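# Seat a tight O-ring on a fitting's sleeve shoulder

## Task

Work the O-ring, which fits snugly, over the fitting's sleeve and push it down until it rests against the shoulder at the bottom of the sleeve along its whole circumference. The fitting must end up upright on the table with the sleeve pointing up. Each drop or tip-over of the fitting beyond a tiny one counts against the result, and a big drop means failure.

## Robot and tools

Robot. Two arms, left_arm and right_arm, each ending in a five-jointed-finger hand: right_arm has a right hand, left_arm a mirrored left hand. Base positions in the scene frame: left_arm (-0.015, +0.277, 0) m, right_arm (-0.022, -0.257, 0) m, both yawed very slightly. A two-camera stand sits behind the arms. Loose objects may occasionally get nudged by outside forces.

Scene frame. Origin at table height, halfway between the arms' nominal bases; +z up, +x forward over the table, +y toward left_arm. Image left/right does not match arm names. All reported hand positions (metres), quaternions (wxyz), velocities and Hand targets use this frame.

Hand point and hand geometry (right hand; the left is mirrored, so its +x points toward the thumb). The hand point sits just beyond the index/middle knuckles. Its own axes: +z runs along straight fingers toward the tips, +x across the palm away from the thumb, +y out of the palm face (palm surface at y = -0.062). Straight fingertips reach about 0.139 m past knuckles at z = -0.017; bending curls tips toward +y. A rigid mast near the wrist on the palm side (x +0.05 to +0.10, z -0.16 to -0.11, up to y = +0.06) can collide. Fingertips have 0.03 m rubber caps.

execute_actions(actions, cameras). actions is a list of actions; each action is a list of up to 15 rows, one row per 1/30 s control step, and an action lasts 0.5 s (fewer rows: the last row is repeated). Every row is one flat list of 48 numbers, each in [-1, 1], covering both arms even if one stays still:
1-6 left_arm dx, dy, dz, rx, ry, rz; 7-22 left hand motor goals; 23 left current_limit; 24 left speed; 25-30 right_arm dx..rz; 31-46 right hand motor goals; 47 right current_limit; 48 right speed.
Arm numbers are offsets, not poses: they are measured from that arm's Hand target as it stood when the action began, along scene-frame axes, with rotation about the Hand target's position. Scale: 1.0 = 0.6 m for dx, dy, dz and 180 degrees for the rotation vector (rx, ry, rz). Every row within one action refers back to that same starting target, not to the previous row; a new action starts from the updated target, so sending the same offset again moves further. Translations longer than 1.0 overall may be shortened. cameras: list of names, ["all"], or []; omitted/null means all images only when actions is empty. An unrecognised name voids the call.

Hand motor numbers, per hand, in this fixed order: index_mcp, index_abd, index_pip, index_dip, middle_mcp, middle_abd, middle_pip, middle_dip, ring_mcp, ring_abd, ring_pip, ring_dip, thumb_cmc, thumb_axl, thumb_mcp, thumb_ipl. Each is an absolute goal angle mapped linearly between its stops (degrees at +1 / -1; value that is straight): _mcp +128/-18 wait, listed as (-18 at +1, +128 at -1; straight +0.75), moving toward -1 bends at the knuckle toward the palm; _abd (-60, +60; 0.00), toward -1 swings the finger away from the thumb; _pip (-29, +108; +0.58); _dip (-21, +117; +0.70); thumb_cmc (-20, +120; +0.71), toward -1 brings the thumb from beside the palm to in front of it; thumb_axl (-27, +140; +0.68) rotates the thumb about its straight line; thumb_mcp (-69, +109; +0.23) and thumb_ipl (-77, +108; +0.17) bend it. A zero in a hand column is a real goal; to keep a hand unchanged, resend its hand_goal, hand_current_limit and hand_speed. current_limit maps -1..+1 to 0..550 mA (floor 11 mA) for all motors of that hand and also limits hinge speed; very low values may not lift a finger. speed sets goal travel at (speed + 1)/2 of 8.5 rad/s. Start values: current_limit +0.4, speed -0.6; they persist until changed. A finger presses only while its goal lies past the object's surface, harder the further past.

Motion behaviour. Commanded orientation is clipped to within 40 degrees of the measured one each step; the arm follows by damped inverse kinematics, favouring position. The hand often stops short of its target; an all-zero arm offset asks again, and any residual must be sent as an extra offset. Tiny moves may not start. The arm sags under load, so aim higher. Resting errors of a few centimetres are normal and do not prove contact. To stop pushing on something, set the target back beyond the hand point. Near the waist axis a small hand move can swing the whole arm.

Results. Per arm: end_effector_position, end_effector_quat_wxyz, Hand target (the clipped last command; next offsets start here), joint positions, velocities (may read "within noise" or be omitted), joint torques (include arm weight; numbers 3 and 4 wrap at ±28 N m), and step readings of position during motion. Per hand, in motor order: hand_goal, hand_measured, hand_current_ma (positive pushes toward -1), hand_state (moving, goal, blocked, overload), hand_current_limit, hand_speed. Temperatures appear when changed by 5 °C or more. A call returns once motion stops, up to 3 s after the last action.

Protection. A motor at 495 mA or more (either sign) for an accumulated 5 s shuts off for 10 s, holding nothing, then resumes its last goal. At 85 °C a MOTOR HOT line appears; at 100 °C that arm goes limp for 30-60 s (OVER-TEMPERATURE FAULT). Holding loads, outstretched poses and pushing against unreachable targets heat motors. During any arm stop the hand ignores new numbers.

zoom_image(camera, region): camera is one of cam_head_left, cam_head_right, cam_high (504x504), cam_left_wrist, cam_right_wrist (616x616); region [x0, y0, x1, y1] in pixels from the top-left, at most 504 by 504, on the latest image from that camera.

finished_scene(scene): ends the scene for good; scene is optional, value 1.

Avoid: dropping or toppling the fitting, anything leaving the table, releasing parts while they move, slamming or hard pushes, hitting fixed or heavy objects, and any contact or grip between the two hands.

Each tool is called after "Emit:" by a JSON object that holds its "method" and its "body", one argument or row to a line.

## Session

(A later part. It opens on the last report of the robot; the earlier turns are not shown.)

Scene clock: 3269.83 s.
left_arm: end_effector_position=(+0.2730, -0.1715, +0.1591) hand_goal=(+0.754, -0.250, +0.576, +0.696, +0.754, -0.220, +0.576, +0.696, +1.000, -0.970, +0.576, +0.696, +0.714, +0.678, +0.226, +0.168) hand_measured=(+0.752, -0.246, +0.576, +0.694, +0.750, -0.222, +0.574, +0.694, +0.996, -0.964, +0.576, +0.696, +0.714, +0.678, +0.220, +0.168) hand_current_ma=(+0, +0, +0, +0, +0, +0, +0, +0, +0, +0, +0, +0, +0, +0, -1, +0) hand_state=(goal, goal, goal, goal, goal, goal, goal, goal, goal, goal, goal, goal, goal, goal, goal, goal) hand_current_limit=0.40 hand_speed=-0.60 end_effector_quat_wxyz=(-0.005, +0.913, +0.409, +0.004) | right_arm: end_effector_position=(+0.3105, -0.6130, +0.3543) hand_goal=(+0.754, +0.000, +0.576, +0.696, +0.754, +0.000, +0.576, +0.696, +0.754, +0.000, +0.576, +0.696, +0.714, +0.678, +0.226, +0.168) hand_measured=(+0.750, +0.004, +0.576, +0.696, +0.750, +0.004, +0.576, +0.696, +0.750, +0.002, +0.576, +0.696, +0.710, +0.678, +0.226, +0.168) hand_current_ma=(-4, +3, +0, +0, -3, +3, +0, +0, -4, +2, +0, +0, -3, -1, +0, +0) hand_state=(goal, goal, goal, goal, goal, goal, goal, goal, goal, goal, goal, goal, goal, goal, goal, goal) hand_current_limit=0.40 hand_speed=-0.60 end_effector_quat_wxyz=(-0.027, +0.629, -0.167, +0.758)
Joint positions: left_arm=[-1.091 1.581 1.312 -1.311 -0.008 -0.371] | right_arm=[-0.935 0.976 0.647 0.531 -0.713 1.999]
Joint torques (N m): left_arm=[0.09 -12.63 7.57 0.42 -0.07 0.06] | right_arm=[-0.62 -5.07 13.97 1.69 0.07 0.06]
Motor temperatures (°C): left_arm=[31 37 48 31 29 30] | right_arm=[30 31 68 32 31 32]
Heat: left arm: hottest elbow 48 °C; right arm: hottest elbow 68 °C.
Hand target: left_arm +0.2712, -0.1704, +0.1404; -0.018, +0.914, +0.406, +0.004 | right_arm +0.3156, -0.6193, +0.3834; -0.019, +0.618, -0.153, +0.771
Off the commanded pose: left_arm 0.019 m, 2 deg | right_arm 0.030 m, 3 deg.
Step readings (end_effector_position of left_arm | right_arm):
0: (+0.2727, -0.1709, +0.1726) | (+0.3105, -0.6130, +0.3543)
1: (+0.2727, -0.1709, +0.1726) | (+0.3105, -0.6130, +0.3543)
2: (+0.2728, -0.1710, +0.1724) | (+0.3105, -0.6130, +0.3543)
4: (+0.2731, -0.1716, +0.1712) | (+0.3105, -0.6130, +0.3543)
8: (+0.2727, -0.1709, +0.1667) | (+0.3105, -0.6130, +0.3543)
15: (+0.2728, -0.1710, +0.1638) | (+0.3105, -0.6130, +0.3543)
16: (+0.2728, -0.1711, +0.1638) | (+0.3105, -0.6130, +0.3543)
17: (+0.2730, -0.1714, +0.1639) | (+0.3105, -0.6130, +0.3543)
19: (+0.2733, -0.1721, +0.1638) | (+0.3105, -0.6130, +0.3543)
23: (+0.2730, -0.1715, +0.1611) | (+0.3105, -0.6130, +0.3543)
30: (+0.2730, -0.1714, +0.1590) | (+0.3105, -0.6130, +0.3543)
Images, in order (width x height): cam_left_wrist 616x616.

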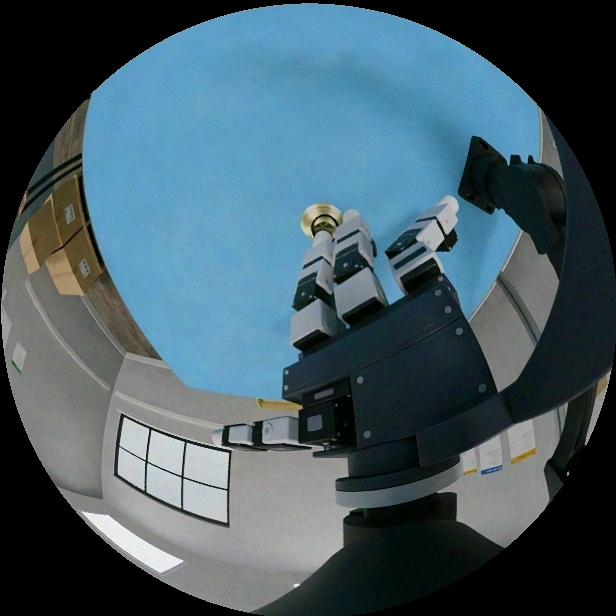

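Emit:
{"method": "execute_actions", "body": {
  "actions": [
    [[0,0,-0.005,0,0,0,0.754,-0.25,0.576,0.696,0.754,-0.22,0.576,0.696,1.0,-0.97,0.576,0.696,0.714,0.678,0.226,0.168,0.4,-0.8,0,0,0,0,0,0,0.754,0,0.576,0.696,0.754,0,0.576,0.696,0.754,0,0.576,0.696,0.714,0.678,0.226,0.168,0.4,-0.6]],
    [[0,0,0,0,0,0,0.754,-0.19,0.576,0.696,0.754,-0.22,0.576,0.696,1.0,-0.97,0.576,0.696,0.714,0.678,0.226,0.168,0.4,-0.9,0,0,0,0,0,0,0.754,0,0.576,0.696,0.754,0,0.576,0.696,0.754,0,0.576,0.696,0.714,0.678,0.226,0.168,0.4,-0.6]],
    [[0,0,0,0,0,0,0.754,-0.16,0.576,0.696,0.754,-0.22,0.576,0.696,1.0,-0.97,0.576,0.696,0.714,0.678,0.226,0.168,0.4,-0.9,0,0,0,0,0,0,0.754,0,0.576,0.696,0.754,0,0.576,0.696,0.754,0,0.576,0.696,0.714,0.678,0.226,0.168,0.4,-0.6]]
  ],
  "cameras": ["cam_left_wrist"]
}}

Emit:
{"method": "zoom_image", "body": {
  "camera": "cam_left_wrist",
  "region": [295, 205, 345, 255]
}}

Scene clock: 3277.77 s.
left_arm: end_effector_position=(+0.2738, -0.1731, +0.1592) hand_goal=(+0.754, -0.160, +0.576, +0.696, +0.754, -0.220, +0.576, +0.696, +1.000, -0.970, +0.576, +0.696, +0.714, +0.678, +0.226, +0.168) hand_measured=(+0.752, -0.162, +0.576, +0.694, +0.750, -0.222, +0.574, +0.694, +0.996, -0.964, +0.576, +0.696, +0.714, +0.678, +0.220, +0.168) hand_current_ma=(+0, +0, +0, +0, +0, +0, +0, +0, +0, +0, +0, +0, +0, +0, -1, +0) hand_state=(goal, goal, goal, goal, goal, goal, goal, goal, goal, goal, goal, goal, goal, goal, goal, goal) hand_current_limit=0.40 hand_speed=-0.90 end_effector_quat_wxyz=(-0.002, +0.913, +0.409, +0.004) | right_arm: end_effector_position=(+0.3105, -0.6130, +0.3543) hand_goal=(+0.754, +0.000, +0.576, +0.696, +0.754, +0.000, +0.576, +0.696, +0.754, +0.000, +0.576, +0.696, +0.714, +0.678, +0.226, +0.168) hand_measured=(+0.750, +0.004, +0.576, +0.696, +0.750, +0.004, +0.576, +0.696, +0.750, +0.002, +0.576, +0.696, +0.710, +0.678, +0.226, +0.168) hand_current_ma=(-4, +3, +0, +0, -3, +3, +0, +0, -4, +2, +0, +0, -3, -1, +0, +0) hand_state=(goal, goal, goal, goal, goal, goal, goal, goal, goal, goal, goal, goal, goal, goal, goal, goal) hand_current_limit=0.40 hand_speed=-0.60 end_effector_quat_wxyz=(-0.027, +0.629, -0.167, +0.758)
Joint positions: left_arm=[-1.091 1.582 1.312 -1.304 -0.008 -0.371] | right_arm=[-0.935 0.976 0.647 0.531 -0.713 1.999]
Joint torques (N m): left_arm=[0.15 -12.51 7.01 0.36 -0.06 0.05] | right_arm=[-0.67 -5.07 13.96 1.7 0.07 0.05]
Motor temperatures (°C): left_arm=[31 38 48 31 29 30] | right_arm=[30 31 68 32 31 32]
Heat: left arm: hottest elbow 48 °C; right arm: hottest elbow 68 °C.
Hand target: left_arm +0.2712, -0.1704, +0.1376; -0.018, +0.914, +0.406, +0.004 | right_arm +0.3156, -0.6193, +0.3834; -0.019, +0.618, -0.153, +0.771
Off the commanded pose: left_arm 0.022 m, 2 deg | right_arm 0.030 m, 3 deg.
Step readings (end_effector_position of left_arm | right_arm):
0: (+0.2730, -0.1715, +0.1591) | (+0.3105, -0.6130, +0.3543)
1: (+0.2730, -0.1715, +0.1591) | (+0.3105, -0.6130, +0.3543)
2: (+0.2731, -0.1716, +0.1591) | (+0.3105, -0.6130, +0.3543)
4: (+0.2733, -0.1721, +0.1592) | (+0.3105, -0.6130, +0.3543)
8: (+0.2737, -0.1729, +0.1593) | (+0.3105, -0.6130, +0.3543)
15: (+0.2738, -0.1731, +0.1592) | (+0.3105, -0.6130, +0.3543)
16: (+0.2738, -0.1731, +0.1592) | (+0.3105, -0.6130, +0.3543)
17: (+0.2738, -0.1731, +0.1592) | (+0.3105, -0.6130, +0.3543)
19: (+0.2738, -0.1731, +0.1592) | (+0.3105, -0.6130, +0.3543)
23: (+0.2738, -0.1731, +0.1592) | (+0.3105, -0.6130, +0.3543)
30: (+0.2738, -0.1731, +0.1592) | (+0.3105, -0.6130, +0.3543)
31: (+0.2738, -0.1731, +0.1592) | (+0.3105, -0.6130, +0.3543)
32: (+0.2738, -0.1731, +0.1592) | (+0.3105, -0.6130, +0.3543)
34: (+0.2738, -0.1731, +0.1592) | (+0.3105, -0.6130, +0.3543)
38: (+0.2738, -0.1731, +0.1592) | (+0.3105, -0.6130, +0.3543)
45: (+0.2738, -0.1731, +0.1592) | (+0.3105, -0.6130, +0.3543)
Images, in order (width x height): cam_left_wrist 616x616.

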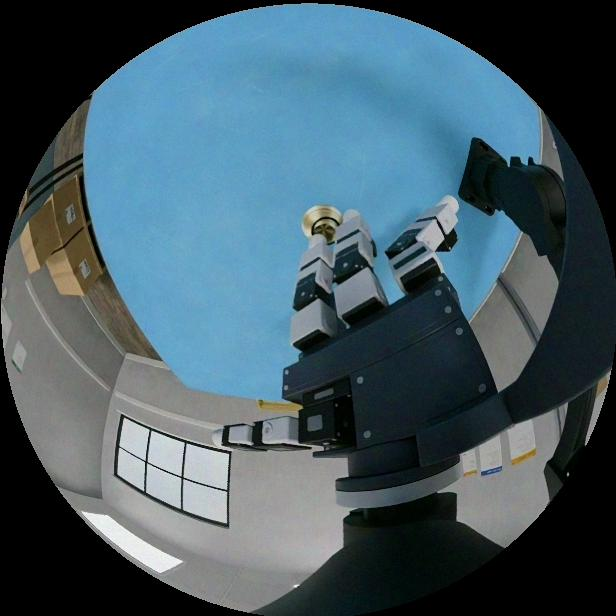

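Scaled by 10.080 from the camera's 616x616 image, which has a finer 880x880 frame.

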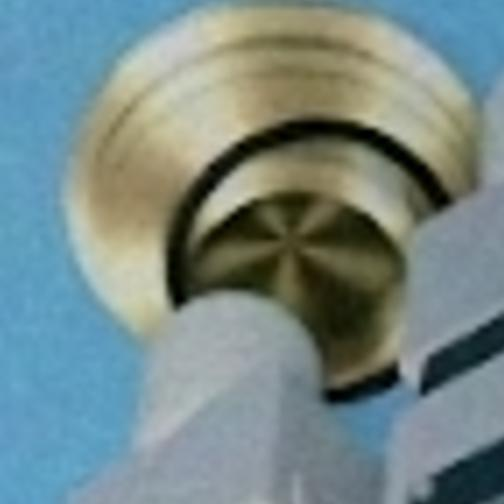

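Emit:
{"method": "execute_actions", "body": {
  "actions": [
    [[0,0,-0.002,0,0,0,0.754,-0.19,0.576,0.696,0.754,-0.22,0.576,0.696,1.0,-0.97,0.576,0.696,0.714,0.678,0.226,0.168,0.4,-0.9,0,0,0,0,0,0,0.754,0,0.576,0.696,0.754,0,0.576,0.696,0.754,0,0.576,0.696,0.714,0.678,0.226,0.168,0.4,-0.6]]
  ]
}}

Scene clock: 3282.77 s.
left_arm: end_effector_position=(+0.2730, -0.1716, +0.1549) hand_goal=(+0.754, -0.190, +0.576, +0.696, +0.754, -0.220, +0.576, +0.696, +1.000, -0.970, +0.576, +0.696, +0.714, +0.678, +0.226, +0.168) hand_measured=(+0.752, -0.186, +0.576, +0.694, +0.750, -0.222, +0.574, +0.694, +0.996, -0.964, +0.576, +0.696, +0.714, +0.678, +0.220, +0.168) hand_current_ma=(+0, +0, +0, +0, +0, +0, +0, +0, +0, +0, +0, +0, +0, +0, -1, +0) hand_state=(goal, goal, goal, goal, goal, goal, goal, goal, goal, goal, goal, goal, goal, goal, goal, goal) hand_current_limit=0.40 hand_speed=-0.90 end_effector_quat_wxyz=(-0.005, +0.913, +0.409, +0.004) | right_arm: end_effector_position=(+0.3105, -0.6130, +0.3543) hand_goal=(+0.754, +0.000, +0.576, +0.696, +0.754, +0.000, +0.576, +0.696, +0.754, +0.000, +0.576, +0.696, +0.714, +0.678, +0.226, +0.168) hand_measured=(+0.750, +0.004, +0.576, +0.696, +0.750, +0.004, +0.576, +0.696, +0.750, +0.002, +0.576, +0.696, +0.710, +0.678, +0.226, +0.168) hand_current_ma=(-4, +3, +0, +0, -3, +3, +0, +0, -4, +2, +0, +0, -3, -1, +0, +0) hand_state=(goal, goal, goal, goal, goal, goal, goal, goal, goal, goal, goal, goal, goal, goal, goal, goal) hand_current_limit=0.40 hand_speed=-0.60 end_effector_quat_wxyz=(-0.027, +0.629, -0.167, +0.758)
Joint positions: left_arm=[-1.091 1.584 1.304 -1.3 -0.008 -0.371] | right_arm=[-0.935 0.976 0.647 0.531 -0.713 1.999]
Joint torques (N m): left_arm=[-0.09 -12.57 7.45 0.43 -0.07 0.07] | right_arm=[-0.67 -5.01 13.97 1.69 0.07 0.06]
Motor temperatures (°C): left_arm=[31 37 47 31 29 30] | right_arm=[30 31 68 32 31 32]
Heat: left arm: hottest elbow 47 °C; right arm: hottest elbow 68 °C.
Hand target: left_arm +0.2712, -0.1703, +0.1362; -0.019, +0.914, +0.406, +0.004 | right_arm +0.3156, -0.6193, +0.3834; -0.019, +0.618, -0.153, +0.771
Off the commanded pose: left_arm 0.019 m, 2 deg | right_arm 0.030 m, 3 deg.
Step readings (end_effector_position of left_arm | right_arm):
0: (+0.2738, -0.1731, +0.1592) | (+0.3105, -0.6130, +0.3543)
1: (+0.2738, -0.1731, +0.1592) | (+0.3105, -0.6130, +0.3543)
2: (+0.2737, -0.1729, +0.1587) | (+0.3105, -0.6130, +0.3543)
4: (+0.2735, -0.1725, +0.1579) | (+0.3105, -0.6130, +0.3543)
8: (+0.2730, -0.1714, +0.1554) | (+0.3105, -0.6130, +0.3543)
15: (+0.2730, -0.1716, +0.1549) | (+0.3105, -0.6130, +0.3543)

Emit:
{"method": "execute_actions", "body": {
  "actions": [
    [[0,0,0,0,0,0,0.754,-0.16,0.576,0.696,0.754,-0.22,0.576,0.696,1.0,-0.97,0.576,0.696,0.714,0.678,0.226,0.168,0.4,-0.9,0,0,0,0,0,0,0.754,0,0.576,0.696,0.754,0,0.576,0.696,0.754,0,0.576,0.696,0.714,0.678,0.226,0.168,0.4,-0.6]]
  ]
}}

Emit:
{"method": "execute_actions", "body": {
  "actions": [
    [[0,0,0,0,0,0,0.754,-0.13,0.576,0.696,0.754,-0.22,0.576,0.696,1.0,-0.97,0.576,0.696,0.714,0.678,0.226,0.168,0.4,-0.9,0,0,0,0,0,0,0.754,0,0.576,0.696,0.754,0,0.576,0.696,0.754,0,0.576,0.696,0.714,0.678,0.226,0.168,0.4,-0.6]]
  ],
  "cameras": ["cam_left_wrist"]
}}

Emit:
{"method": "zoom_image", "body": {
  "camera": "cam_left_wrist",
  "region": [295, 205, 345, 255]
}}

Scene clock: 3293.00 s.
left_arm: end_effector_position=(+0.2730, -0.1716, +0.1549) hand_goal=(+0.754, -0.160, +0.576, +0.696, +0.754, -0.220, +0.576, +0.696, +1.000, -0.970, +0.576, +0.696, +0.714, +0.678, +0.226, +0.168) hand_measured=(+0.752, -0.170, +0.576, +0.694, +0.750, -0.222, +0.574, +0.694, +0.996, -0.964, +0.576, +0.696, +0.714, +0.678, +0.220, +0.168) hand_current_ma=(+0, -1, +0, +0, +0, +0, +0, +0, +0, +0, +0, +0, +0, +0, -1, +0) hand_state=(goal, goal, goal, goal, goal, goal, goal, goal, goal, goal, goal, goal, goal, goal, goal, goal) hand_current_limit=0.40 hand_speed=-0.90 end_effector_quat_wxyz=(-0.005, +0.913, +0.409, +0.004) | right_arm: end_effector_position=(+0.3105, -0.6130, +0.3543) hand_goal=(+0.754, +0.000, +0.576, +0.696, +0.754, +0.000, +0.576, +0.696, +0.754, +0.000, +0.576, +0.696, +0.714, +0.678, +0.226, +0.168) hand_measured=(+0.750, +0.004, +0.576, +0.696, +0.750, +0.004, +0.576, +0.696, +0.750, +0.002, +0.576, +0.696, +0.710, +0.678, +0.226, +0.168) hand_current_ma=(-4, +3, +0, +0, -3, +3, +0, +0, -4, +2, +0, +0, -3, -1, +0, +0) hand_state=(goal, goal, goal, goal, goal, goal, goal, goal, goal, goal, goal, goal, goal, goal, goal, goal) hand_current_limit=0.40 hand_speed=-0.60 end_effector_quat_wxyz=(-0.027, +0.629, -0.167, +0.758)
Joint positions: left_arm=[-1.091 1.584 1.304 -1.3 -0.008 -0.371] | right_arm=[-0.935 0.976 0.647 0.531 -0.713 1.999]
Joint torques (N m): left_arm=[-0.21 -12.45 7.46 0.49 -0.07 0.07] | right_arm=[-0.62 -5.07 13.97 1.7 0.07 0.05]
Motor temperatures (°C): left_arm=[31 38 47 31 29 30] | right_arm=[30 31 68 32 31 32]
Heat: left arm: hottest elbow 47 °C; right arm: hottest elbow 68 °C.
Hand target: left_arm +0.2712, -0.1703, +0.1362; -0.019, +0.914, +0.406, +0.004 | right_arm +0.3156, -0.6193, +0.3834; -0.019, +0.618, -0.153, +0.771
Off the commanded pose: left_arm 0.019 m, 2 deg | right_arm 0.030 m, 3 deg.
Step readings (end_effector_position of left_arm | right_arm):
0: (+0.2730, -0.1716, +0.1549) | (+0.3105, -0.6130, +0.3543)
1: (+0.2730, -0.1716, +0.1549) | (+0.3105, -0.6130, +0.3543)
2: (+0.2730, -0.1716, +0.1549) | (+0.3105, -0.6130, +0.3543)
4: (+0.2730, -0.1716, +0.1549) | (+0.3105, -0.6130, +0.3543)
8: (+0.2730, -0.1716, +0.1549) | (+0.3105, -0.6130, +0.3543)
15: (+0.2730, -0.1716, +0.1549) | (+0.3105, -0.6130, +0.3543)

Scene clock: 3293.70 s.
left_arm: end_effector_position=(+0.2730, -0.1716, +0.1549) hand_goal=(+0.754, -0.130, +0.576, +0.696, +0.754, -0.220, +0.576, +0.696, +1.000, -0.970, +0.576, +0.696, +0.714, +0.678, +0.226, +0.168) hand_measured=(+0.754, -0.152, +0.576, +0.694, +0.750, -0.222, +0.574, +0.694, +0.996, -0.964, +0.576, +0.696, +0.714, +0.678, +0.220, +0.168) hand_current_ma=(+0, -7, +0, +0, +0, +0, +0, +0, +0, +0, +0, +0, +0, +0, -1, +0) hand_state=(goal, blocked, goal, goal, goal, goal, goal, goal, goal, goal, goal, goal, goal, goal, goal, goal) hand_current_limit=0.40 hand_speed=-0.90 end_effector_quat_wxyz=(-0.005, +0.913, +0.409, +0.004) | right_arm: end_effector_position=(+0.3105, -0.6130, +0.3543) hand_goal=(+0.754, +0.000, +0.576, +0.696, +0.754, +0.000, +0.576, +0.696, +0.754, +0.000, +0.576, +0.696, +0.714, +0.678, +0.226, +0.168) hand_measured=(+0.750, +0.004, +0.576, +0.696, +0.750, +0.004, +0.576, +0.696, +0.750, +0.002, +0.576, +0.696, +0.710, +0.678, +0.226, +0.168) hand_current_ma=(-4, +3, +0, +0, -3, +3, +0, +0, -4, +2, +0, +0, -3, -1, +0, +0) hand_state=(goal, goal, goal, goal, goal, goal, goal, goal, goal, goal, goal, goal, goal, goal, goal, goal) hand_current_limit=0.40 hand_speed=-0.60 end_effector_quat_wxyz=(-0.027, +0.629, -0.167, +0.758)
Joint positions: left_arm=[-1.091 1.584 1.304 -1.3 -0.008 -0.371] | right_arm=[-0.935 0.976 0.647 0.531 -0.713 1.999]
Joint torques (N m): left_arm=[-0.03 -12.45 7.51 0.4 -0.08 0.06] | right_arm=[-0.62 -5.07 13.96 1.7 0.07 0.06]
Motor temperatures (°C): left_arm=[31 38 47 31 29 30] | right_arm=[30 31 68 32 31 32]
Heat: left arm: hottest elbow 47 °C; right arm: hottest elbow 68 °C.
Hand target: left_arm +0.2712, -0.1703, +0.1362; -0.019, +0.914, +0.406, +0.004 | right_arm +0.3156, -0.6193, +0.3834; -0.019, +0.618, -0.153, +0.771
Off the commanded pose: left_arm 0.019 m, 2 deg | right_arm 0.030 m, 3 deg.
Step readings (end_effector_position of left_arm | right_arm):
0: (+0.2730, -0.1716, +0.1549) | (+0.3105, -0.6130, +0.3543)
1: (+0.2730, -0.1716, +0.1549) | (+0.3105, -0.6130, +0.3543)
2: (+0.2730, -0.1716, +0.1549) | (+0.3105, -0.6130, +0.3543)
4: (+0.2730, -0.1716, +0.1549) | (+0.3105, -0.6130, +0.3543)
8: (+0.2730, -0.1716, +0.1549) | (+0.3105, -0.6130, +0.3543)
15: (+0.2730, -0.1716, +0.1549) | (+0.3105, -0.6130, +0.3543)
Images, in order (width x height): cam_left_wrist 616x616.

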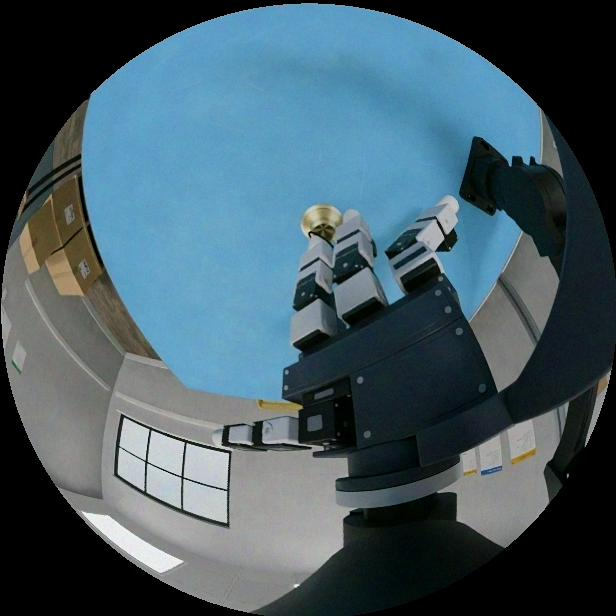

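Scaled by 10.080 from the camera's 616x616 image, which has a finer 880x880 frame.

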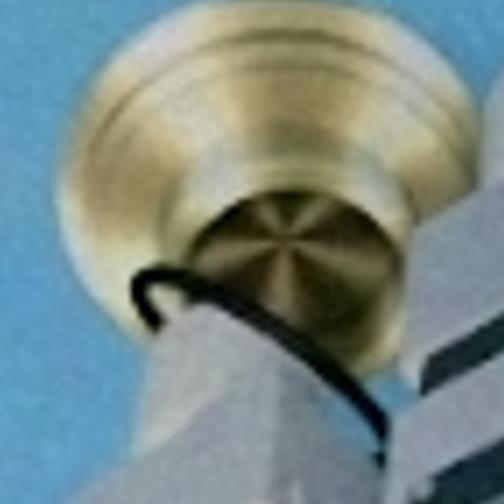

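Emit:
{"method": "execute_actions", "body": {
  "actions": [
    [[0,0,0,0,0,0,0.754,-0.16,0.576,0.696,0.754,-0.22,0.576,0.696,1.0,-0.97,0.576,0.696,0.714,0.678,0.226,0.168,0.4,-0.9,0,0,0,0,0,0,0.754,0,0.576,0.696,0.754,0,0.576,0.696,0.754,0,0.576,0.696,0.714,0.678,0.226,0.168,0.4,-0.6]]
  ],
  "cameras": ["cam_left_wrist", "cam_head_left", "cam_head_right"]
}}

Emit:
{"method": "zoom_image", "body": {
  "camera": "cam_left_wrist",
  "region": [290, 205, 350, 265]
}}

Scene clock: 3307.93 s.
left_arm: end_effector_position=(+0.2730, -0.1716, +0.1549) hand_goal=(+0.754, -0.160, +0.576, +0.696, +0.754, -0.220, +0.576, +0.696, +1.000, -0.970, +0.576, +0.696, +0.714, +0.678, +0.226, +0.168) hand_measured=(+0.754, -0.166, +0.576, +0.694, +0.750, -0.222, +0.574, +0.694, +0.996, -0.964, +0.576, +0.696, +0.714, +0.678, +0.220, +0.168) hand_current_ma=(+0, +0, +0, +0, +0, +0, +0, +0, +0, +0, +0, +0, +0, +0, -1, +0) hand_state=(goal, goal, goal, goal, goal, goal, goal, goal, goal, goal, goal, goal, goal, goal, goal, goal) hand_current_limit=0.40 hand_speed=-0.90 end_effector_quat_wxyz=(-0.005, +0.913, +0.409, +0.004) | right_arm: end_effector_position=(+0.3105, -0.6130, +0.3543) hand_goal=(+0.754, +0.000, +0.576, +0.696, +0.754, +0.000, +0.576, +0.696, +0.754, +0.000, +0.576, +0.696, +0.714, +0.678, +0.226, +0.168) hand_measured=(+0.750, +0.004, +0.576, +0.696, +0.750, +0.004, +0.576, +0.696, +0.750, +0.002, +0.576, +0.696, +0.710, +0.678, +0.226, +0.168) hand_current_ma=(-4, +3, +0, +0, -3, +3, +0, +0, -4, +2, +0, +0, -3, -1, +0, +0) hand_state=(goal, goal, goal, goal, goal, goal, goal, goal, goal, goal, goal, goal, goal, goal, goal, goal) hand_current_limit=0.40 hand_speed=-0.60 end_effector_quat_wxyz=(-0.027, +0.629, -0.167, +0.758)
Joint positions: left_arm=[-1.091 1.584 1.304 -1.3 -0.008 -0.371] | right_arm=[-0.935 0.976 0.647 0.531 -0.713 1.999]
Joint torques (N m): left_arm=[-0.21 -12.75 7.43 0.43 -0.04 0.05] | right_arm=[-0.67 -5.01 13.97 1.7 0.07 0.06]
Motor temperatures (°C): left_arm=[31 38 47 31 29 30] | right_arm=[30 31 68 32 31 32]
Heat: left arm: hottest elbow 47 °C; right arm: hottest elbow 68 °C.
Hand target: left_arm +0.2712, -0.1703, +0.1362; -0.019, +0.914, +0.406, +0.004 | right_arm +0.3156, -0.6193, +0.3834; -0.019, +0.618, -0.153, +0.771
Off the commanded pose: left_arm 0.019 m, 2 deg | right_arm 0.030 m, 3 deg.
Step readings (end_effector_position of left_arm | right_arm):
0: (+0.2730, -0.1716, +0.1549) | (+0.3105, -0.6130, +0.3543)
1: (+0.2730, -0.1716, +0.1549) | (+0.3105, -0.6130, +0.3543)
2: (+0.2730, -0.1716, +0.1549) | (+0.3105, -0.6130, +0.3543)
4: (+0.2730, -0.1716, +0.1549) | (+0.3105, -0.6130, +0.3543)
8: (+0.2730, -0.1716, +0.1549) | (+0.3105, -0.6130, +0.3543)
15: (+0.2730, -0.1716, +0.1549) | (+0.3105, -0.6130, +0.3543)
Images, in order (width x height): cam_head_left 504x504, cam_head_right 504x504, cam_left_wrist 616x616.

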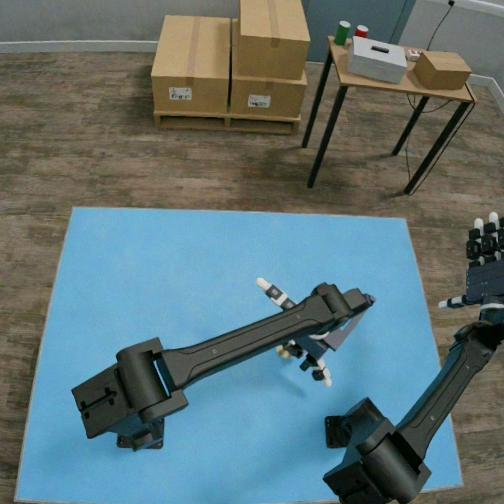

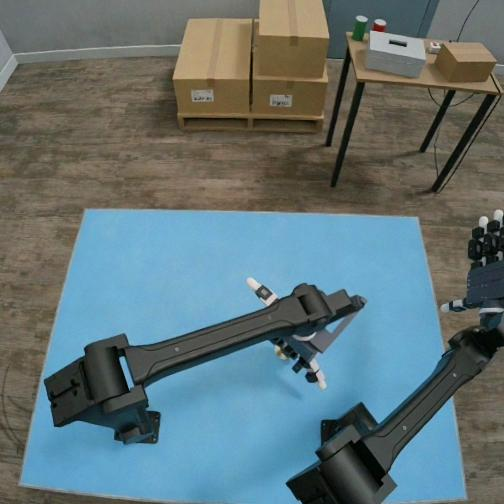

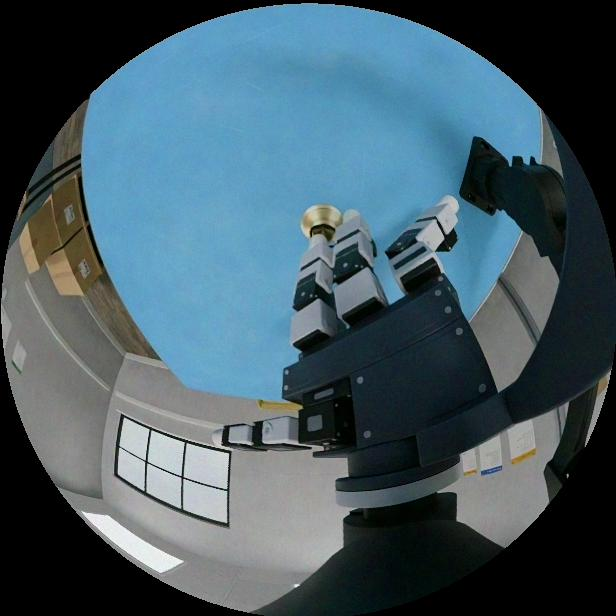

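Scaled by 8.400 from the camera's 616x616 image, which has a finer 880x880 frame.

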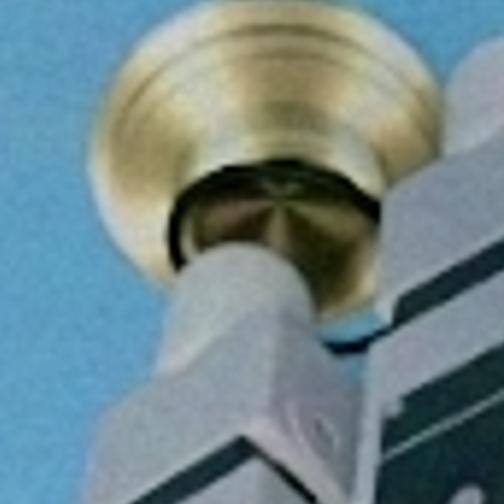

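Emit:
{"method": "execute_actions", "body": {
  "actions": [
    [[0,0,0,0,0,0,0.786,-0.166,0.511,0.696,0.786,-0.22,0.511,0.696,1.0,-0.97,0.576,0.696,0.714,0.678,0.226,0.168,0.4,-0.5,0,0,0,0,0,0,0.754,0,0.576,0.696,0.754,0,0.576,0.696,0.754,0,0.576,0.696,0.714,0.678,0.226,0.168,0.4,-0.6],[0,0,0,0,0,0,0.819,-0.166,0.445,0.696,0.819,-0.22,0.445,0.696,1.0,-0.97,0.576,0.696,0.714,0.678,0.226,0.168,0.4,-0.5,0,0,0,0,0,0,0.754,0,0.576,0.696,0.754,0,0.576,0.696,0.754,0,0.576,0.696,0.714,0.678,0.226,0.168,0.4,-0.6],[0,0,0,0,0,0,0.852,-0.166,0.38,0.696,0.852,-0.22,0.38,0.696,1.0,-0.97,0.576,0.696,0.714,0.678,0.226,0.168,0.4,-0.5,0,0,0,0,0,0,0.754,0,0.576,0.696,0.754,0,0.576,0.696,0.754,0,0.576,0.696,0.714,0.678,0.226,0.168,0.4,-0.6],[0,0,0,0,0,0,0.885,-0.166,0.314,0.696,0.885,-0.22,0.314,0.696,1.0,-0.97,0.576,0.696,0.714,0.678,0.226,0.168,0.4,-0.5,0,0,0,0,0,0,0.754,0,0.576,0.696,0.754,0,0.576,0.696,0.754,0,0.576,0.696,0.714,0.678,0.226,0.168,0.4,-0.6],[0,0,0,0,0,0,0.918,-0.166,0.248,0.696,0.918,-0.22,0.248,0.696,1.0,-0.97,0.576,0.696,0.714,0.678,0.226,0.168,0.4,-0.5,0,0,0,0,0,0,0.754,0,0.576,0.696,0.754,0,0.576,0.696,0.754,0,0.576,0.696,0.714,0.678,0.226,0.168,0.4,-0.6],[0,0,0,0,0,0,0.951,-0.166,0.183,0.696,0.951,-0.22,0.183,0.696,1.0,-0.97,0.576,0.696,0.714,0.678,0.226,0.168,0.4,-0.5,0,0,0,0,0,0,0.754,0,0.576,0.696,0.754,0,0.576,0.696,0.754,0,0.576,0.696,0.714,0.678,0.226,0.168,0.4,-0.6],[0,0,0,0,0,0,1.0,-0.166,0.085,0.696,1.0,-0.22,0.085,0.696,1.0,-0.97,0.576,0.696,0.714,0.678,0.226,0.168,0.4,-0.5,0,0,0,0,0,0,0.754,0,0.576,0.696,0.754,0,0.576,0.696,0.754,0,0.576,0.696,0.714,0.678,0.226,0.168,0.4,-0.6]]
  ],
  "cameras": ["cam_left_wrist"]
}}

Emit:
{"method": "zoom_image", "body": {
  "camera": "cam_left_wrist",
  "region": [290, 205, 350, 265]
}}

Scene clock: 3332.20 s.
left_arm: end_effector_position=(+0.2731, -0.1716, +0.1547) hand_goal=(+1.000, -0.166, +0.086, +0.696, +1.000, -0.220, +0.086, +0.696, +1.000, -0.970, +0.576, +0.696, +0.714, +0.678, +0.226, +0.168) hand_measured=(+0.992, -0.168, +0.090, +0.694, +0.992, -0.222, +0.090, +0.694, +0.996, -0.964, +0.576, +0.696, +0.714, +0.678, +0.220, +0.168) hand_current_ma=(-1, +0, +0, +0, -1, +0, +0, +0, +0, +0, +0, +0, +0, +0, -1, +0) hand_state=(goal, goal, goal, goal, goal, goal, goal, goal, goal, goal, goal, goal, goal, goal, goal, goal) hand_current_limit=0.40 hand_speed=-0.50 end_effector_quat_wxyz=(-0.005, +0.913, +0.409, +0.004) | right_arm: end_effector_position=(+0.3105, -0.6130, +0.3543) hand_goal=(+0.754, +0.000, +0.576, +0.696, +0.754, +0.000, +0.576, +0.696, +0.754, +0.000, +0.576, +0.696, +0.714, +0.678, +0.226, +0.168) hand_measured=(+0.750, +0.004, +0.576, +0.696, +0.750, +0.004, +0.576, +0.696, +0.750, +0.002, +0.576, +0.696, +0.710, +0.678, +0.226, +0.168) hand_current_ma=(-4, +3, +0, +0, -3, +3, +0, +0, -4, +2, +0, +0, -3, -1, +0, +0) hand_state=(goal, goal, goal, goal, goal, goal, goal, goal, goal, goal, goal, goal, goal, goal, goal, goal) hand_current_limit=0.40 hand_speed=-0.60 end_effector_quat_wxyz=(-0.027, +0.629, -0.167, +0.758)
Joint positions: left_arm=[-1.091 1.584 1.304 -1.3 -0.008 -0.371] | right_arm=[-0.935 0.976 0.647 0.531 -0.713 1.999]
Joint torques (N m): left_arm=[-0.15 -12.51 7.49 0.36 -0.05 0.07] | right_arm=[-0.67 -5.07 13.97 1.69 0.07 0.06]
Motor temperatures (°C): left_arm=[31 38 47 31 29 30] | right_arm=[30 31 68 32 31 32]
Heat: left arm: hottest elbow 47 °C; right arm: hottest elbow 68 °C.
Hand target: left_arm +0.2712, -0.1703, +0.1362; -0.019, +0.914, +0.406, +0.004 | right_arm +0.3156, -0.6193, +0.3834; -0.019, +0.618, -0.153, +0.771
Off the commanded pose: left_arm 0.019 m, 2 deg | right_arm 0.030 m, 3 deg.
Step readings (end_effector_position of left_arm | right_arm):
0: (+0.2730, -0.1716, +0.1549) | (+0.3105, -0.6130, +0.3543)
1: (+0.2730, -0.1716, +0.1549) | (+0.3105, -0.6130, +0.3543)
2: (+0.2731, -0.1716, +0.1549) | (+0.3105, -0.6130, +0.3543)
4: (+0.2731, -0.1716, +0.1549) | (+0.3105, -0.6130, +0.3543)
8: (+0.2731, -0.1716, +0.1547) | (+0.3105, -0.6130, +0.3543)
15: (+0.2731, -0.1716, +0.1547) | (+0.3105, -0.6130, +0.3543)
Images, in order (width x height): cam_left_wrist 616x616.

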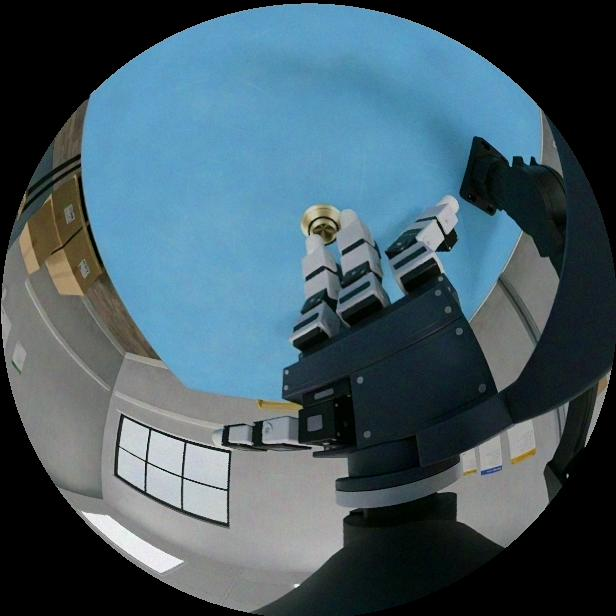

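Scaled by 8.400 from the camera's 616x616 image, which has a finer 880x880 frame.

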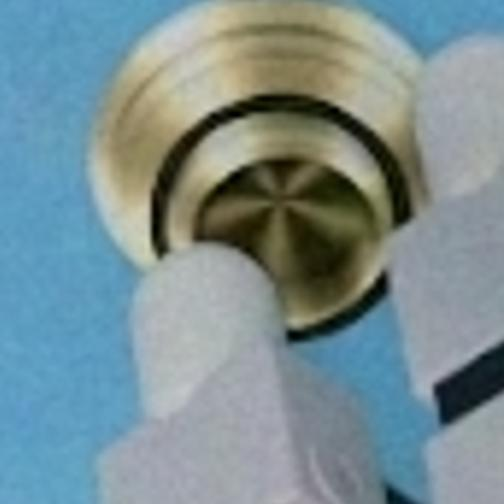

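Emit:
{"method": "execute_actions", "body": {
  "actions": [
    [[0,0,0,0,0,0,1.0,-0.08,0.085,0.696,1.0,-0.1,0.085,0.696,1.0,-0.97,0.576,0.696,0.714,0.678,0.226,0.168,0.4,-0.8,0,0,0,0,0,0,0.754,0,0.576,0.696,0.754,0,0.576,0.696,0.754,0,0.576,0.696,0.714,0.678,0.226,0.168,0.4,-0.6]],
    [[0,0,0,0,0,0,1.0,-0.08,0.085,0.696,1.0,0.03,0.085,0.696,1.0,-0.97,0.576,0.696,0.714,0.678,0.226,0.168,0.4,-0.8,0,0,0,0,0,0,0.754,0,0.576,0.696,0.754,0,0.576,0.696,0.754,0,0.576,0.696,0.714,0.678,0.226,0.168,0.4,-0.6]]
  ],
  "cameras": ["cam_left_wrist"]
}}

Emit:
{"method": "zoom_image", "body": {
  "camera": "cam_left_wrist",
  "region": [290, 205, 350, 265]
}}

Scene clock: 3348.03 s.
left_arm: end_effector_position=(+0.2731, -0.1716, +0.1547) hand_goal=(+1.000, -0.080, +0.086, +0.696, +1.000, +0.030, +0.086, +0.696, +1.000, -0.970, +0.576, +0.696, +0.714, +0.678, +0.226, +0.168) hand_measured=(+0.992, -0.082, +0.090, +0.694, +0.992, +0.026, +0.090, +0.694, +0.996, -0.964, +0.576, +0.696, +0.714, +0.678, +0.220, +0.168) hand_current_ma=(-1, +0, +0, +0, -1, +0, +0, +0, +0, +0, +0, +0, +0, +0, -1, +0) hand_state=(goal, goal, goal, goal, goal, goal, goal, goal, goal, goal, goal, goal, goal, goal, goal, goal) hand_current_limit=0.40 hand_speed=-0.80 end_effector_quat_wxyz=(-0.005, +0.913, +0.409, +0.004) | right_arm: end_effector_position=(+0.3105, -0.6130, +0.3543) hand_goal=(+0.754, +0.000, +0.576, +0.696, +0.754, +0.000, +0.576, +0.696, +0.754, +0.000, +0.576, +0.696, +0.714, +0.678, +0.226, +0.168) hand_measured=(+0.750, +0.004, +0.576, +0.696, +0.750, +0.004, +0.576, +0.696, +0.750, +0.002, +0.576, +0.696, +0.710, +0.678, +0.226, +0.168) hand_current_ma=(-4, +3, +0, +0, -3, +3, +0, +0, -4, +2, +0, +0, -3, -1, +0, +0) hand_state=(goal, goal, goal, goal, goal, goal, goal, goal, goal, goal, goal, goal, goal, goal, goal, goal) hand_current_limit=0.40 hand_speed=-0.60 end_effector_quat_wxyz=(-0.027, +0.629, -0.167, +0.758)
Joint positions: left_arm=[-1.091 1.584 1.304 -1.3 -0.008 -0.371] | right_arm=[-0.935 0.976 0.647 0.531 -0.713 1.999]
Joint torques (N m): left_arm=[-0.21 -12.22 7.45 0.44 -0.06 0.08] | right_arm=[-0.67 -5.01 13.97 1.7 0.07 0.06]
Motor temperatures (°C): left_arm=[31 39 46 31 29 30] | right_arm=[30 31 68 32 31 32]
Heat: left arm: hottest elbow 46 °C; right arm: hottest elbow 68 °C.
Hand target: left_arm +0.2712, -0.1703, +0.1362; -0.019, +0.914, +0.406, +0.004 | right_arm +0.3156, -0.6193, +0.3834; -0.019, +0.618, -0.153, +0.771
Off the commanded pose: left_arm 0.019 m, 2 deg | right_arm 0.030 m, 3 deg.
Step readings (end_effector_position of left_arm | right_arm):
0: (+0.2731, -0.1716, +0.1547) | (+0.3105, -0.6130, +0.3543)
1: (+0.2731, -0.1716, +0.1547) | (+0.3105, -0.6130, +0.3543)
2: (+0.2731, -0.1716, +0.1547) | (+0.3105, -0.6130, +0.3543)
4: (+0.2731, -0.1716, +0.1547) | (+0.3105, -0.6130, +0.3543)
8: (+0.2731, -0.1716, +0.1547) | (+0.3105, -0.6130, +0.3543)
15: (+0.2731, -0.1716, +0.1547) | (+0.3105, -0.6130, +0.3543)
16: (+0.2731, -0.1716, +0.1547) | (+0.3105, -0.6130, +0.3543)
17: (+0.2731, -0.1716, +0.1547) | (+0.3105, -0.6130, +0.3543)
19: (+0.2731, -0.1716, +0.1547) | (+0.3105, -0.6130, +0.3543)
23: (+0.2731, -0.1716, +0.1547) | (+0.3105, -0.6130, +0.3543)
30: (+0.2731, -0.1716, +0.1547) | (+0.3105, -0.6130, +0.3543)
Images, in order (width x height): cam_left_wrist 616x616.

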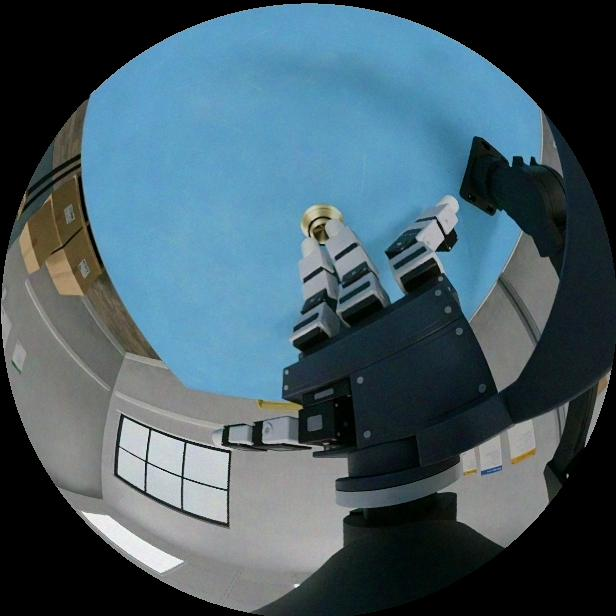

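Scaled by 8.400 from the camera's 616x616 image, which has a finer 880x880 frame.

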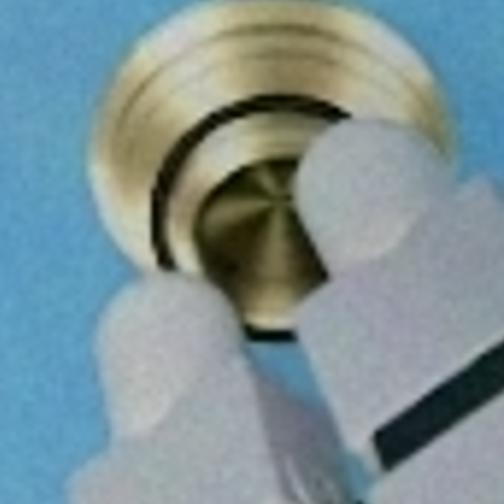

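Emit:
{"method": "execute_actions", "body": {
  "actions": [
    [[0,0,0,0,0,0,0.951,-0.075,0.183,0.696,0.951,0.025,0.183,0.696,1.0,-0.97,0.576,0.696,0.714,0.678,0.226,0.168,0.4,-0.6,0,0,0,0,0,0,0.754,0,0.576,0.696,0.754,0,0.576,0.696,0.754,0,0.576,0.696,0.714,0.678,0.226,0.168,0.4,-0.6],[0,0,0,0,0,0,0.918,-0.075,0.248,0.696,0.918,0.025,0.248,0.696,1.0,-0.97,0.576,0.696,0.714,0.678,0.226,0.168,0.4,-0.6,0,0,0,0,0,0,0.754,0,0.576,0.696,0.754,0,0.576,0.696,0.754,0,0.576,0.696,0.714,0.678,0.226,0.168,0.4,-0.6],[0,0,0,0,0,0,0.885,-0.075,0.314,0.696,0.885,0.025,0.314,0.696,1.0,-0.97,0.576,0.696,0.714,0.678,0.226,0.168,0.4,-0.6,0,0,0,0,0,0,0.754,0,0.576,0.696,0.754,0,0.576,0.696,0.754,0,0.576,0.696,0.714,0.678,0.226,0.168,0.4,-0.6],[0,0,0,0,0,0,0.852,-0.075,0.38,0.696,0.852,0.025,0.38,0.696,1.0,-0.97,0.576,0.696,0.714,0.678,0.226,0.168,0.4,-0.6,0,0,0,0,0,0,0.754,0,0.576,0.696,0.754,0,0.576,0.696,0.754,0,0.576,0.696,0.714,0.678,0.226,0.168,0.4,-0.6],[0,0,0,0,0,0,0.819,-0.075,0.445,0.696,0.819,0.025,0.445,0.696,1.0,-0.97,0.576,0.696,0.714,0.678,0.226,0.168,0.4,-0.6,0,0,0,0,0,0,0.754,0,0.576,0.696,0.754,0,0.576,0.696,0.754,0,0.576,0.696,0.714,0.678,0.226,0.168,0.4,-0.6],[0,0,0,0,0,0,0.786,-0.075,0.511,0.696,0.786,0.025,0.511,0.696,1.0,-0.97,0.576,0.696,0.714,0.678,0.226,0.168,0.4,-0.6,0,0,0,0,0,0,0.754,0,0.576,0.696,0.754,0,0.576,0.696,0.754,0,0.576,0.696,0.714,0.678,0.226,0.168,0.4,-0.6],[0,0,0,0,0,0,0.754,-0.075,0.576,0.696,0.754,0.025,0.576,0.696,1.0,-0.97,0.576,0.696,0.714,0.678,0.226,0.168,0.4,-0.6,0,0,0,0,0,0,0.754,0,0.576,0.696,0.754,0,0.576,0.696,0.754,0,0.576,0.696,0.714,0.678,0.226,0.168,0.4,-0.6]]
  ],
  "cameras": ["cam_left_wrist"]
}}

Emit:
{"method": "zoom_image", "body": {
  "camera": "cam_left_wrist",
  "region": [290, 205, 350, 265]
}}

Scene clock: 3362.63 s.
left_arm: end_effector_position=(+0.2739, -0.1726, +0.1552) hand_goal=(+0.754, -0.074, +0.576, +0.696, +0.754, +0.026, +0.576, +0.696, +1.000, -0.970, +0.576, +0.696, +0.714, +0.678, +0.226, +0.168) hand_measured=(+0.754, -0.074, +0.572, +0.694, +0.744, +0.026, +0.556, +0.692, +0.996, -0.964, +0.576, +0.696, +0.714, +0.678, +0.220, +0.168) hand_current_ma=(+0, +0, +0, +0, -2, +0, -6, +0, +0, +0, +0, +0, +0, +0, -1, +0) hand_state=(goal, goal, goal, goal, goal, goal, goal, goal, goal, goal, goal, goal, goal, goal, goal, goal) hand_current_limit=0.40 hand_speed=-0.60 end_effector_quat_wxyz=(-0.003, +0.913, +0.409, +0.005) | right_arm: end_effector_position=(+0.3105, -0.6130, +0.3543) hand_goal=(+0.754, +0.000, +0.576, +0.696, +0.754, +0.000, +0.576, +0.696, +0.754, +0.000, +0.576, +0.696, +0.714, +0.678, +0.226, +0.168) hand_measured=(+0.750, +0.004, +0.576, +0.696, +0.750, +0.004, +0.576, +0.696, +0.750, +0.002, +0.576, +0.696, +0.710, +0.678, +0.226, +0.168) hand_current_ma=(-4, +3, +0, +0, -3, +3, +0, +0, -4, +2, +0, +0, -3, -1, +0, +0) hand_state=(goal, goal, goal, goal, goal, goal, goal, goal, goal, goal, goal, goal, goal, goal, goal, goal) hand_current_limit=0.40 hand_speed=-0.60 end_effector_quat_wxyz=(-0.027, +0.629, -0.167, +0.758)
Joint positions: left_arm=[-1.091 1.584 1.304 -1.295 -0.01 -0.371] | right_arm=[-0.935 0.976 0.647 0.531 -0.713 1.999]
Joint torques (N m): left_arm=[0.03 -12.75 7.49 0.24 -0.03 0.08] | right_arm=[-0.67 -5.01 13.96 1.7 0.07 0.06]
Motor temperatures (°C): left_arm=[31 39 46 31 29 30] | right_arm=[30 31 69 32 31 32]
Heat: left arm: hottest elbow 46 °C; right arm: hottest elbow 69 °C.
Hand target: left_arm +0.2712, -0.1703, +0.1362; -0.019, +0.914, +0.406, +0.004 | right_arm +0.3156, -0.6193, +0.3834; -0.019, +0.618, -0.153, +0.771
Off the commanded pose: left_arm 0.019 m, 2 deg | right_arm 0.030 m, 3 deg.
Step readings (end_effector_position of left_arm | right_arm):
0: (+0.2731, -0.1716, +0.1547) | (+0.3105, -0.6130, +0.3543)
1: (+0.2731, -0.1716, +0.1547) | (+0.3105, -0.6130, +0.3543)
2: (+0.2731, -0.1716, +0.1547) | (+0.3105, -0.6130, +0.3543)
4: (+0.2731, -0.1716, +0.1547) | (+0.3105, -0.6130, +0.3543)
8: (+0.2731, -0.1716, +0.1548) | (+0.3105, -0.6130, +0.3543)
15: (+0.2739, -0.1726, +0.1552) | (+0.3105, -0.6130, +0.3543)
Images, in order (width x height): cam_left_wrist 616x616.

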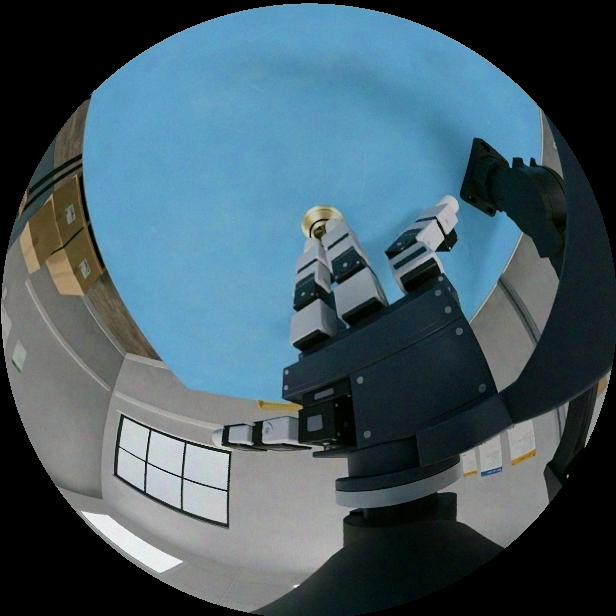

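Scaled by 8.400 from the camera's 616x616 image, which has a finer 880x880 frame.

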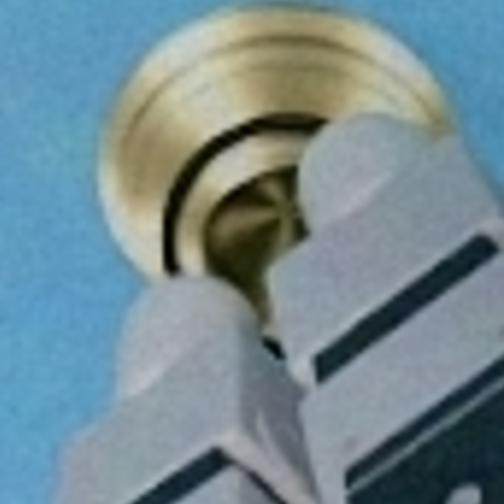

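Emit:
{"method": "execute_actions", "body": {
  "actions": [
    [[0,0,0,0,0,0,0.754,-0.065,0.576,0.696,0.754,0.01,0.576,0.696,1.0,-0.97,0.576,0.696,0.714,0.678,0.226,0.168,0.4,-0.9,0,0,0,0,0,0,0.754,0,0.576,0.696,0.754,0,0.576,0.696,0.754,0,0.576,0.696,0.714,0.678,0.226,0.168,0.4,-0.6]],
    [[0,0,-0.005,0,0,0,0.754,-0.065,0.576,0.696,0.754,0.01,0.576,0.696,1.0,-0.97,0.576,0.696,0.714,0.678,0.226,0.168,0.4,-0.9,0,0,0,0,0,0,0.754,0,0.576,0.696,0.754,0,0.576,0.696,0.754,0,0.576,0.696,0.714,0.678,0.226,0.168,0.4,-0.6]]
  ]
}}

Emit:
{"method": "execute_actions", "body": {
  "actions": [
    [[0,0,-0.004,0,0,0,0.754,-0.055,0.576,0.696,0.754,0.0,0.576,0.696,1.0,-0.97,0.576,0.696,0.714,0.678,0.226,0.168,0.4,-0.9,0,0,0,0,0,0,0.754,0,0.576,0.696,0.754,0,0.576,0.696,0.754,0,0.576,0.696,0.714,0.678,0.226,0.168,0.4,-0.6]]
  ],
  "cameras": ["cam_left_wrist"]
}}

Emit:
{"method": "zoom_image", "body": {
  "camera": "cam_left_wrist",
  "region": [290, 205, 350, 265]
}}

Scene clock: 3385.07 s.
left_arm: end_effector_position=(+0.2742, -0.1732, +0.1554) hand_goal=(+0.754, -0.064, +0.576, +0.696, +0.754, +0.010, +0.576, +0.696, +1.000, -0.970, +0.576, +0.696, +0.714, +0.678, +0.226, +0.168) hand_measured=(+0.754, -0.066, +0.574, +0.694, +0.744, +0.018, +0.568, +0.692, +0.996, -0.964, +0.576, +0.696, +0.714, +0.678, +0.220, +0.168) hand_current_ma=(+0, +0, +0, +0, -2, +1, -2, +0, +0, +0, +0, +0, +0, +0, -1, +0) hand_state=(goal, goal, goal, goal, goal, goal, goal, goal, goal, goal, goal, goal, goal, goal, goal, goal) hand_current_limit=0.40 hand_speed=-0.90 end_effector_quat_wxyz=(-0.001, +0.913, +0.409, +0.005) | right_arm: end_effector_position=(+0.3105, -0.6130, +0.3543) hand_goal=(+0.754, +0.000, +0.576, +0.696, +0.754, +0.000, +0.576, +0.696, +0.754, +0.000, +0.576, +0.696, +0.714, +0.678, +0.226, +0.168) hand_measured=(+0.750, +0.004, +0.576, +0.696, +0.750, +0.004, +0.576, +0.696, +0.750, +0.002, +0.576, +0.696, +0.710, +0.678, +0.226, +0.168) hand_current_ma=(-4, +3, +0, +0, -3, +3, +0, +0, -4, +2, +0, +0, -3, -1, +0, +0) hand_state=(goal, goal, goal, goal, goal, goal, goal, goal, goal, goal, goal, goal, goal, goal, goal, goal) hand_current_limit=0.40 hand_speed=-0.60 end_effector_quat_wxyz=(-0.027, +0.629, -0.167, +0.758)
Joint positions: left_arm=[-1.091 1.584 1.304 -1.292 -0.01 -0.371] | right_arm=[-0.935 0.976 0.647 0.531 -0.713 1.999]
Joint torques (N m): left_arm=[-0.15 -12.57 7.12 0.43 -0.03 0.06] | right_arm=[-0.67 -5.01 13.97 1.7 0.07 0.05]
Motor temperatures (°C): left_arm=[31 39 46 31 29 30] | right_arm=[30 31 69 32 31 32]
Heat: left arm: hottest elbow 46 °C; right arm: hottest elbow 69 °C.
Hand target: left_arm +0.2712, -0.1702, +0.1332; -0.019, +0.914, +0.406, +0.004 | right_arm +0.3156, -0.6193, +0.3834; -0.019, +0.618, -0.153, +0.771
Off the commanded pose: left_arm 0.023 m, 2 deg | right_arm 0.030 m, 3 deg.
Step readings (end_effector_position of left_arm | right_arm):
0: (+0.2739, -0.1726, +0.1552) | (+0.3105, -0.6130, +0.3543)
1: (+0.2739, -0.1726, +0.1552) | (+0.3105, -0.6130, +0.3543)
2: (+0.2739, -0.1726, +0.1552) | (+0.3105, -0.6130, +0.3543)
4: (+0.2739, -0.1726, +0.1552) | (+0.3105, -0.6130, +0.3543)
8: (+0.2739, -0.1726, +0.1552) | (+0.3105, -0.6130, +0.3543)
15: (+0.2739, -0.1726, +0.1552) | (+0.3105, -0.6130, +0.3543)
16: (+0.2739, -0.1726, +0.1552) | (+0.3105, -0.6130, +0.3543)
17: (+0.2739, -0.1726, +0.1552) | (+0.3105, -0.6130, +0.3543)
19: (+0.2740, -0.1728, +0.1552) | (+0.3105, -0.6130, +0.3543)
23: (+0.2742, -0.1731, +0.1554) | (+0.3105, -0.6130, +0.3543)
30: (+0.2742, -0.1732, +0.1554) | (+0.3105, -0.6130, +0.3543)

Scene clock: 3385.77 s.
left_arm: end_effector_position=(+0.2748, -0.1740, +0.1557) hand_goal=(+0.754, -0.054, +0.576, +0.696, +0.754, +0.000, +0.576, +0.696, +1.000, -0.970, +0.576, +0.696, +0.714, +0.678, +0.226, +0.168) hand_measured=(+0.754, -0.056, +0.574, +0.694, +0.750, +0.016, +0.572, +0.694, +0.996, -0.964, +0.576, +0.696, +0.714, +0.678, +0.220, +0.168) hand_current_ma=(+0, +0, +0, +0, -1, +4, +0, +0, +0, +0, +0, +0, +0, +0, -1, +0) hand_state=(goal, goal, goal, goal, goal, goal, goal, goal, goal, goal, goal, goal, goal, goal, goal, goal) hand_current_limit=0.40 hand_speed=-0.90 end_effector_quat_wxyz=(+0.001, +0.913, +0.409, +0.005) | right_arm: end_effector_position=(+0.3105, -0.6130, +0.3543) hand_goal=(+0.754, +0.000, +0.576, +0.696, +0.754, +0.000, +0.576, +0.696, +0.754, +0.000, +0.576, +0.696, +0.714, +0.678, +0.226, +0.168) hand_measured=(+0.750, +0.004, +0.576, +0.696, +0.750, +0.004, +0.576, +0.696, +0.750, +0.002, +0.576, +0.696, +0.710, +0.678, +0.226, +0.168) hand_current_ma=(-4, +3, +0, +0, -3, +3, +0, +0, -4, +2, +0, +0, -3, -1, +0, +0) hand_state=(goal, goal, goal, goal, goal, goal, goal, goal, goal, goal, goal, goal, goal, goal, goal, goal) hand_current_limit=0.40 hand_speed=-0.60 end_effector_quat_wxyz=(-0.027, +0.629, -0.167, +0.758)
Joint positions: left_arm=[-1.091 1.584 1.304 -1.289 -0.011 -0.371] | right_arm=[-0.935 0.976 0.647 0.531 -0.713 1.999]
Joint torques (N m): left_arm=[-0.38 -12.22 6.69 0.46 0.03 0.08] | right_arm=[-0.62 -5.07 13.97 1.69 0.07 0.06]
Motor temperatures (°C): left_arm=[31 39 46 31 29 30] | right_arm=[30 31 69 32 31 32]
Heat: left arm: hottest elbow 46 °C; right arm: hottest elbow 69 °C.
Hand target: left_arm +0.2712, -0.1703, +0.1308; -0.019, +0.914, +0.406, +0.004 | right_arm +0.3156, -0.6193, +0.3834; -0.019, +0.618, -0.153, +0.771
Off the commanded pose: left_arm 0.025 m, 2 deg | right_arm 0.030 m, 3 deg.
Step readings (end_effector_position of left_arm | right_arm):
0: (+0.2742, -0.1732, +0.1554) | (+0.3105, -0.6130, +0.3543)
1: (+0.2742, -0.1732, +0.1554) | (+0.3105, -0.6130, +0.3543)
2: (+0.2743, -0.1732, +0.1554) | (+0.3105, -0.6130, +0.3543)
4: (+0.2745, -0.1735, +0.1555) | (+0.3105, -0.6130, +0.3543)
8: (+0.2747, -0.1739, +0.1557) | (+0.3105, -0.6130, +0.3543)
15: (+0.2748, -0.1740, +0.1557) | (+0.3105, -0.6130, +0.3543)
Images, in order (width x height): cam_left_wrist 616x616.

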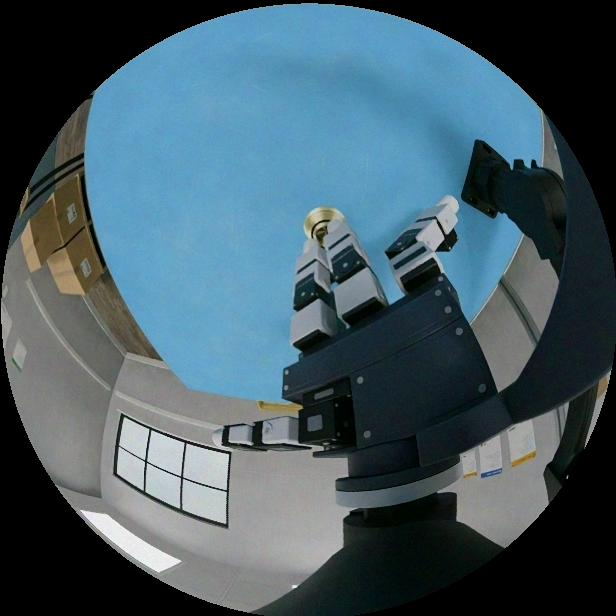

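Scaled by 8.400 from the camera's 616x616 image, which has a finer 880x880 frame.

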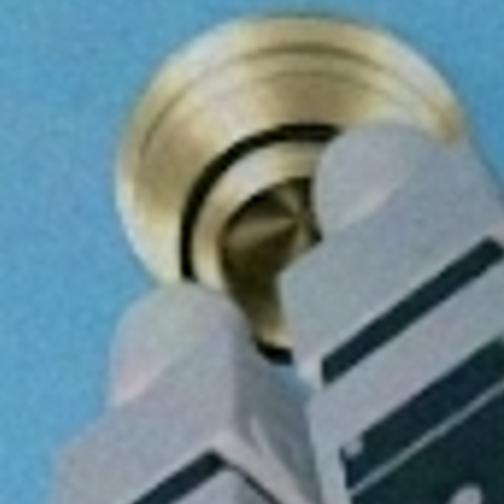

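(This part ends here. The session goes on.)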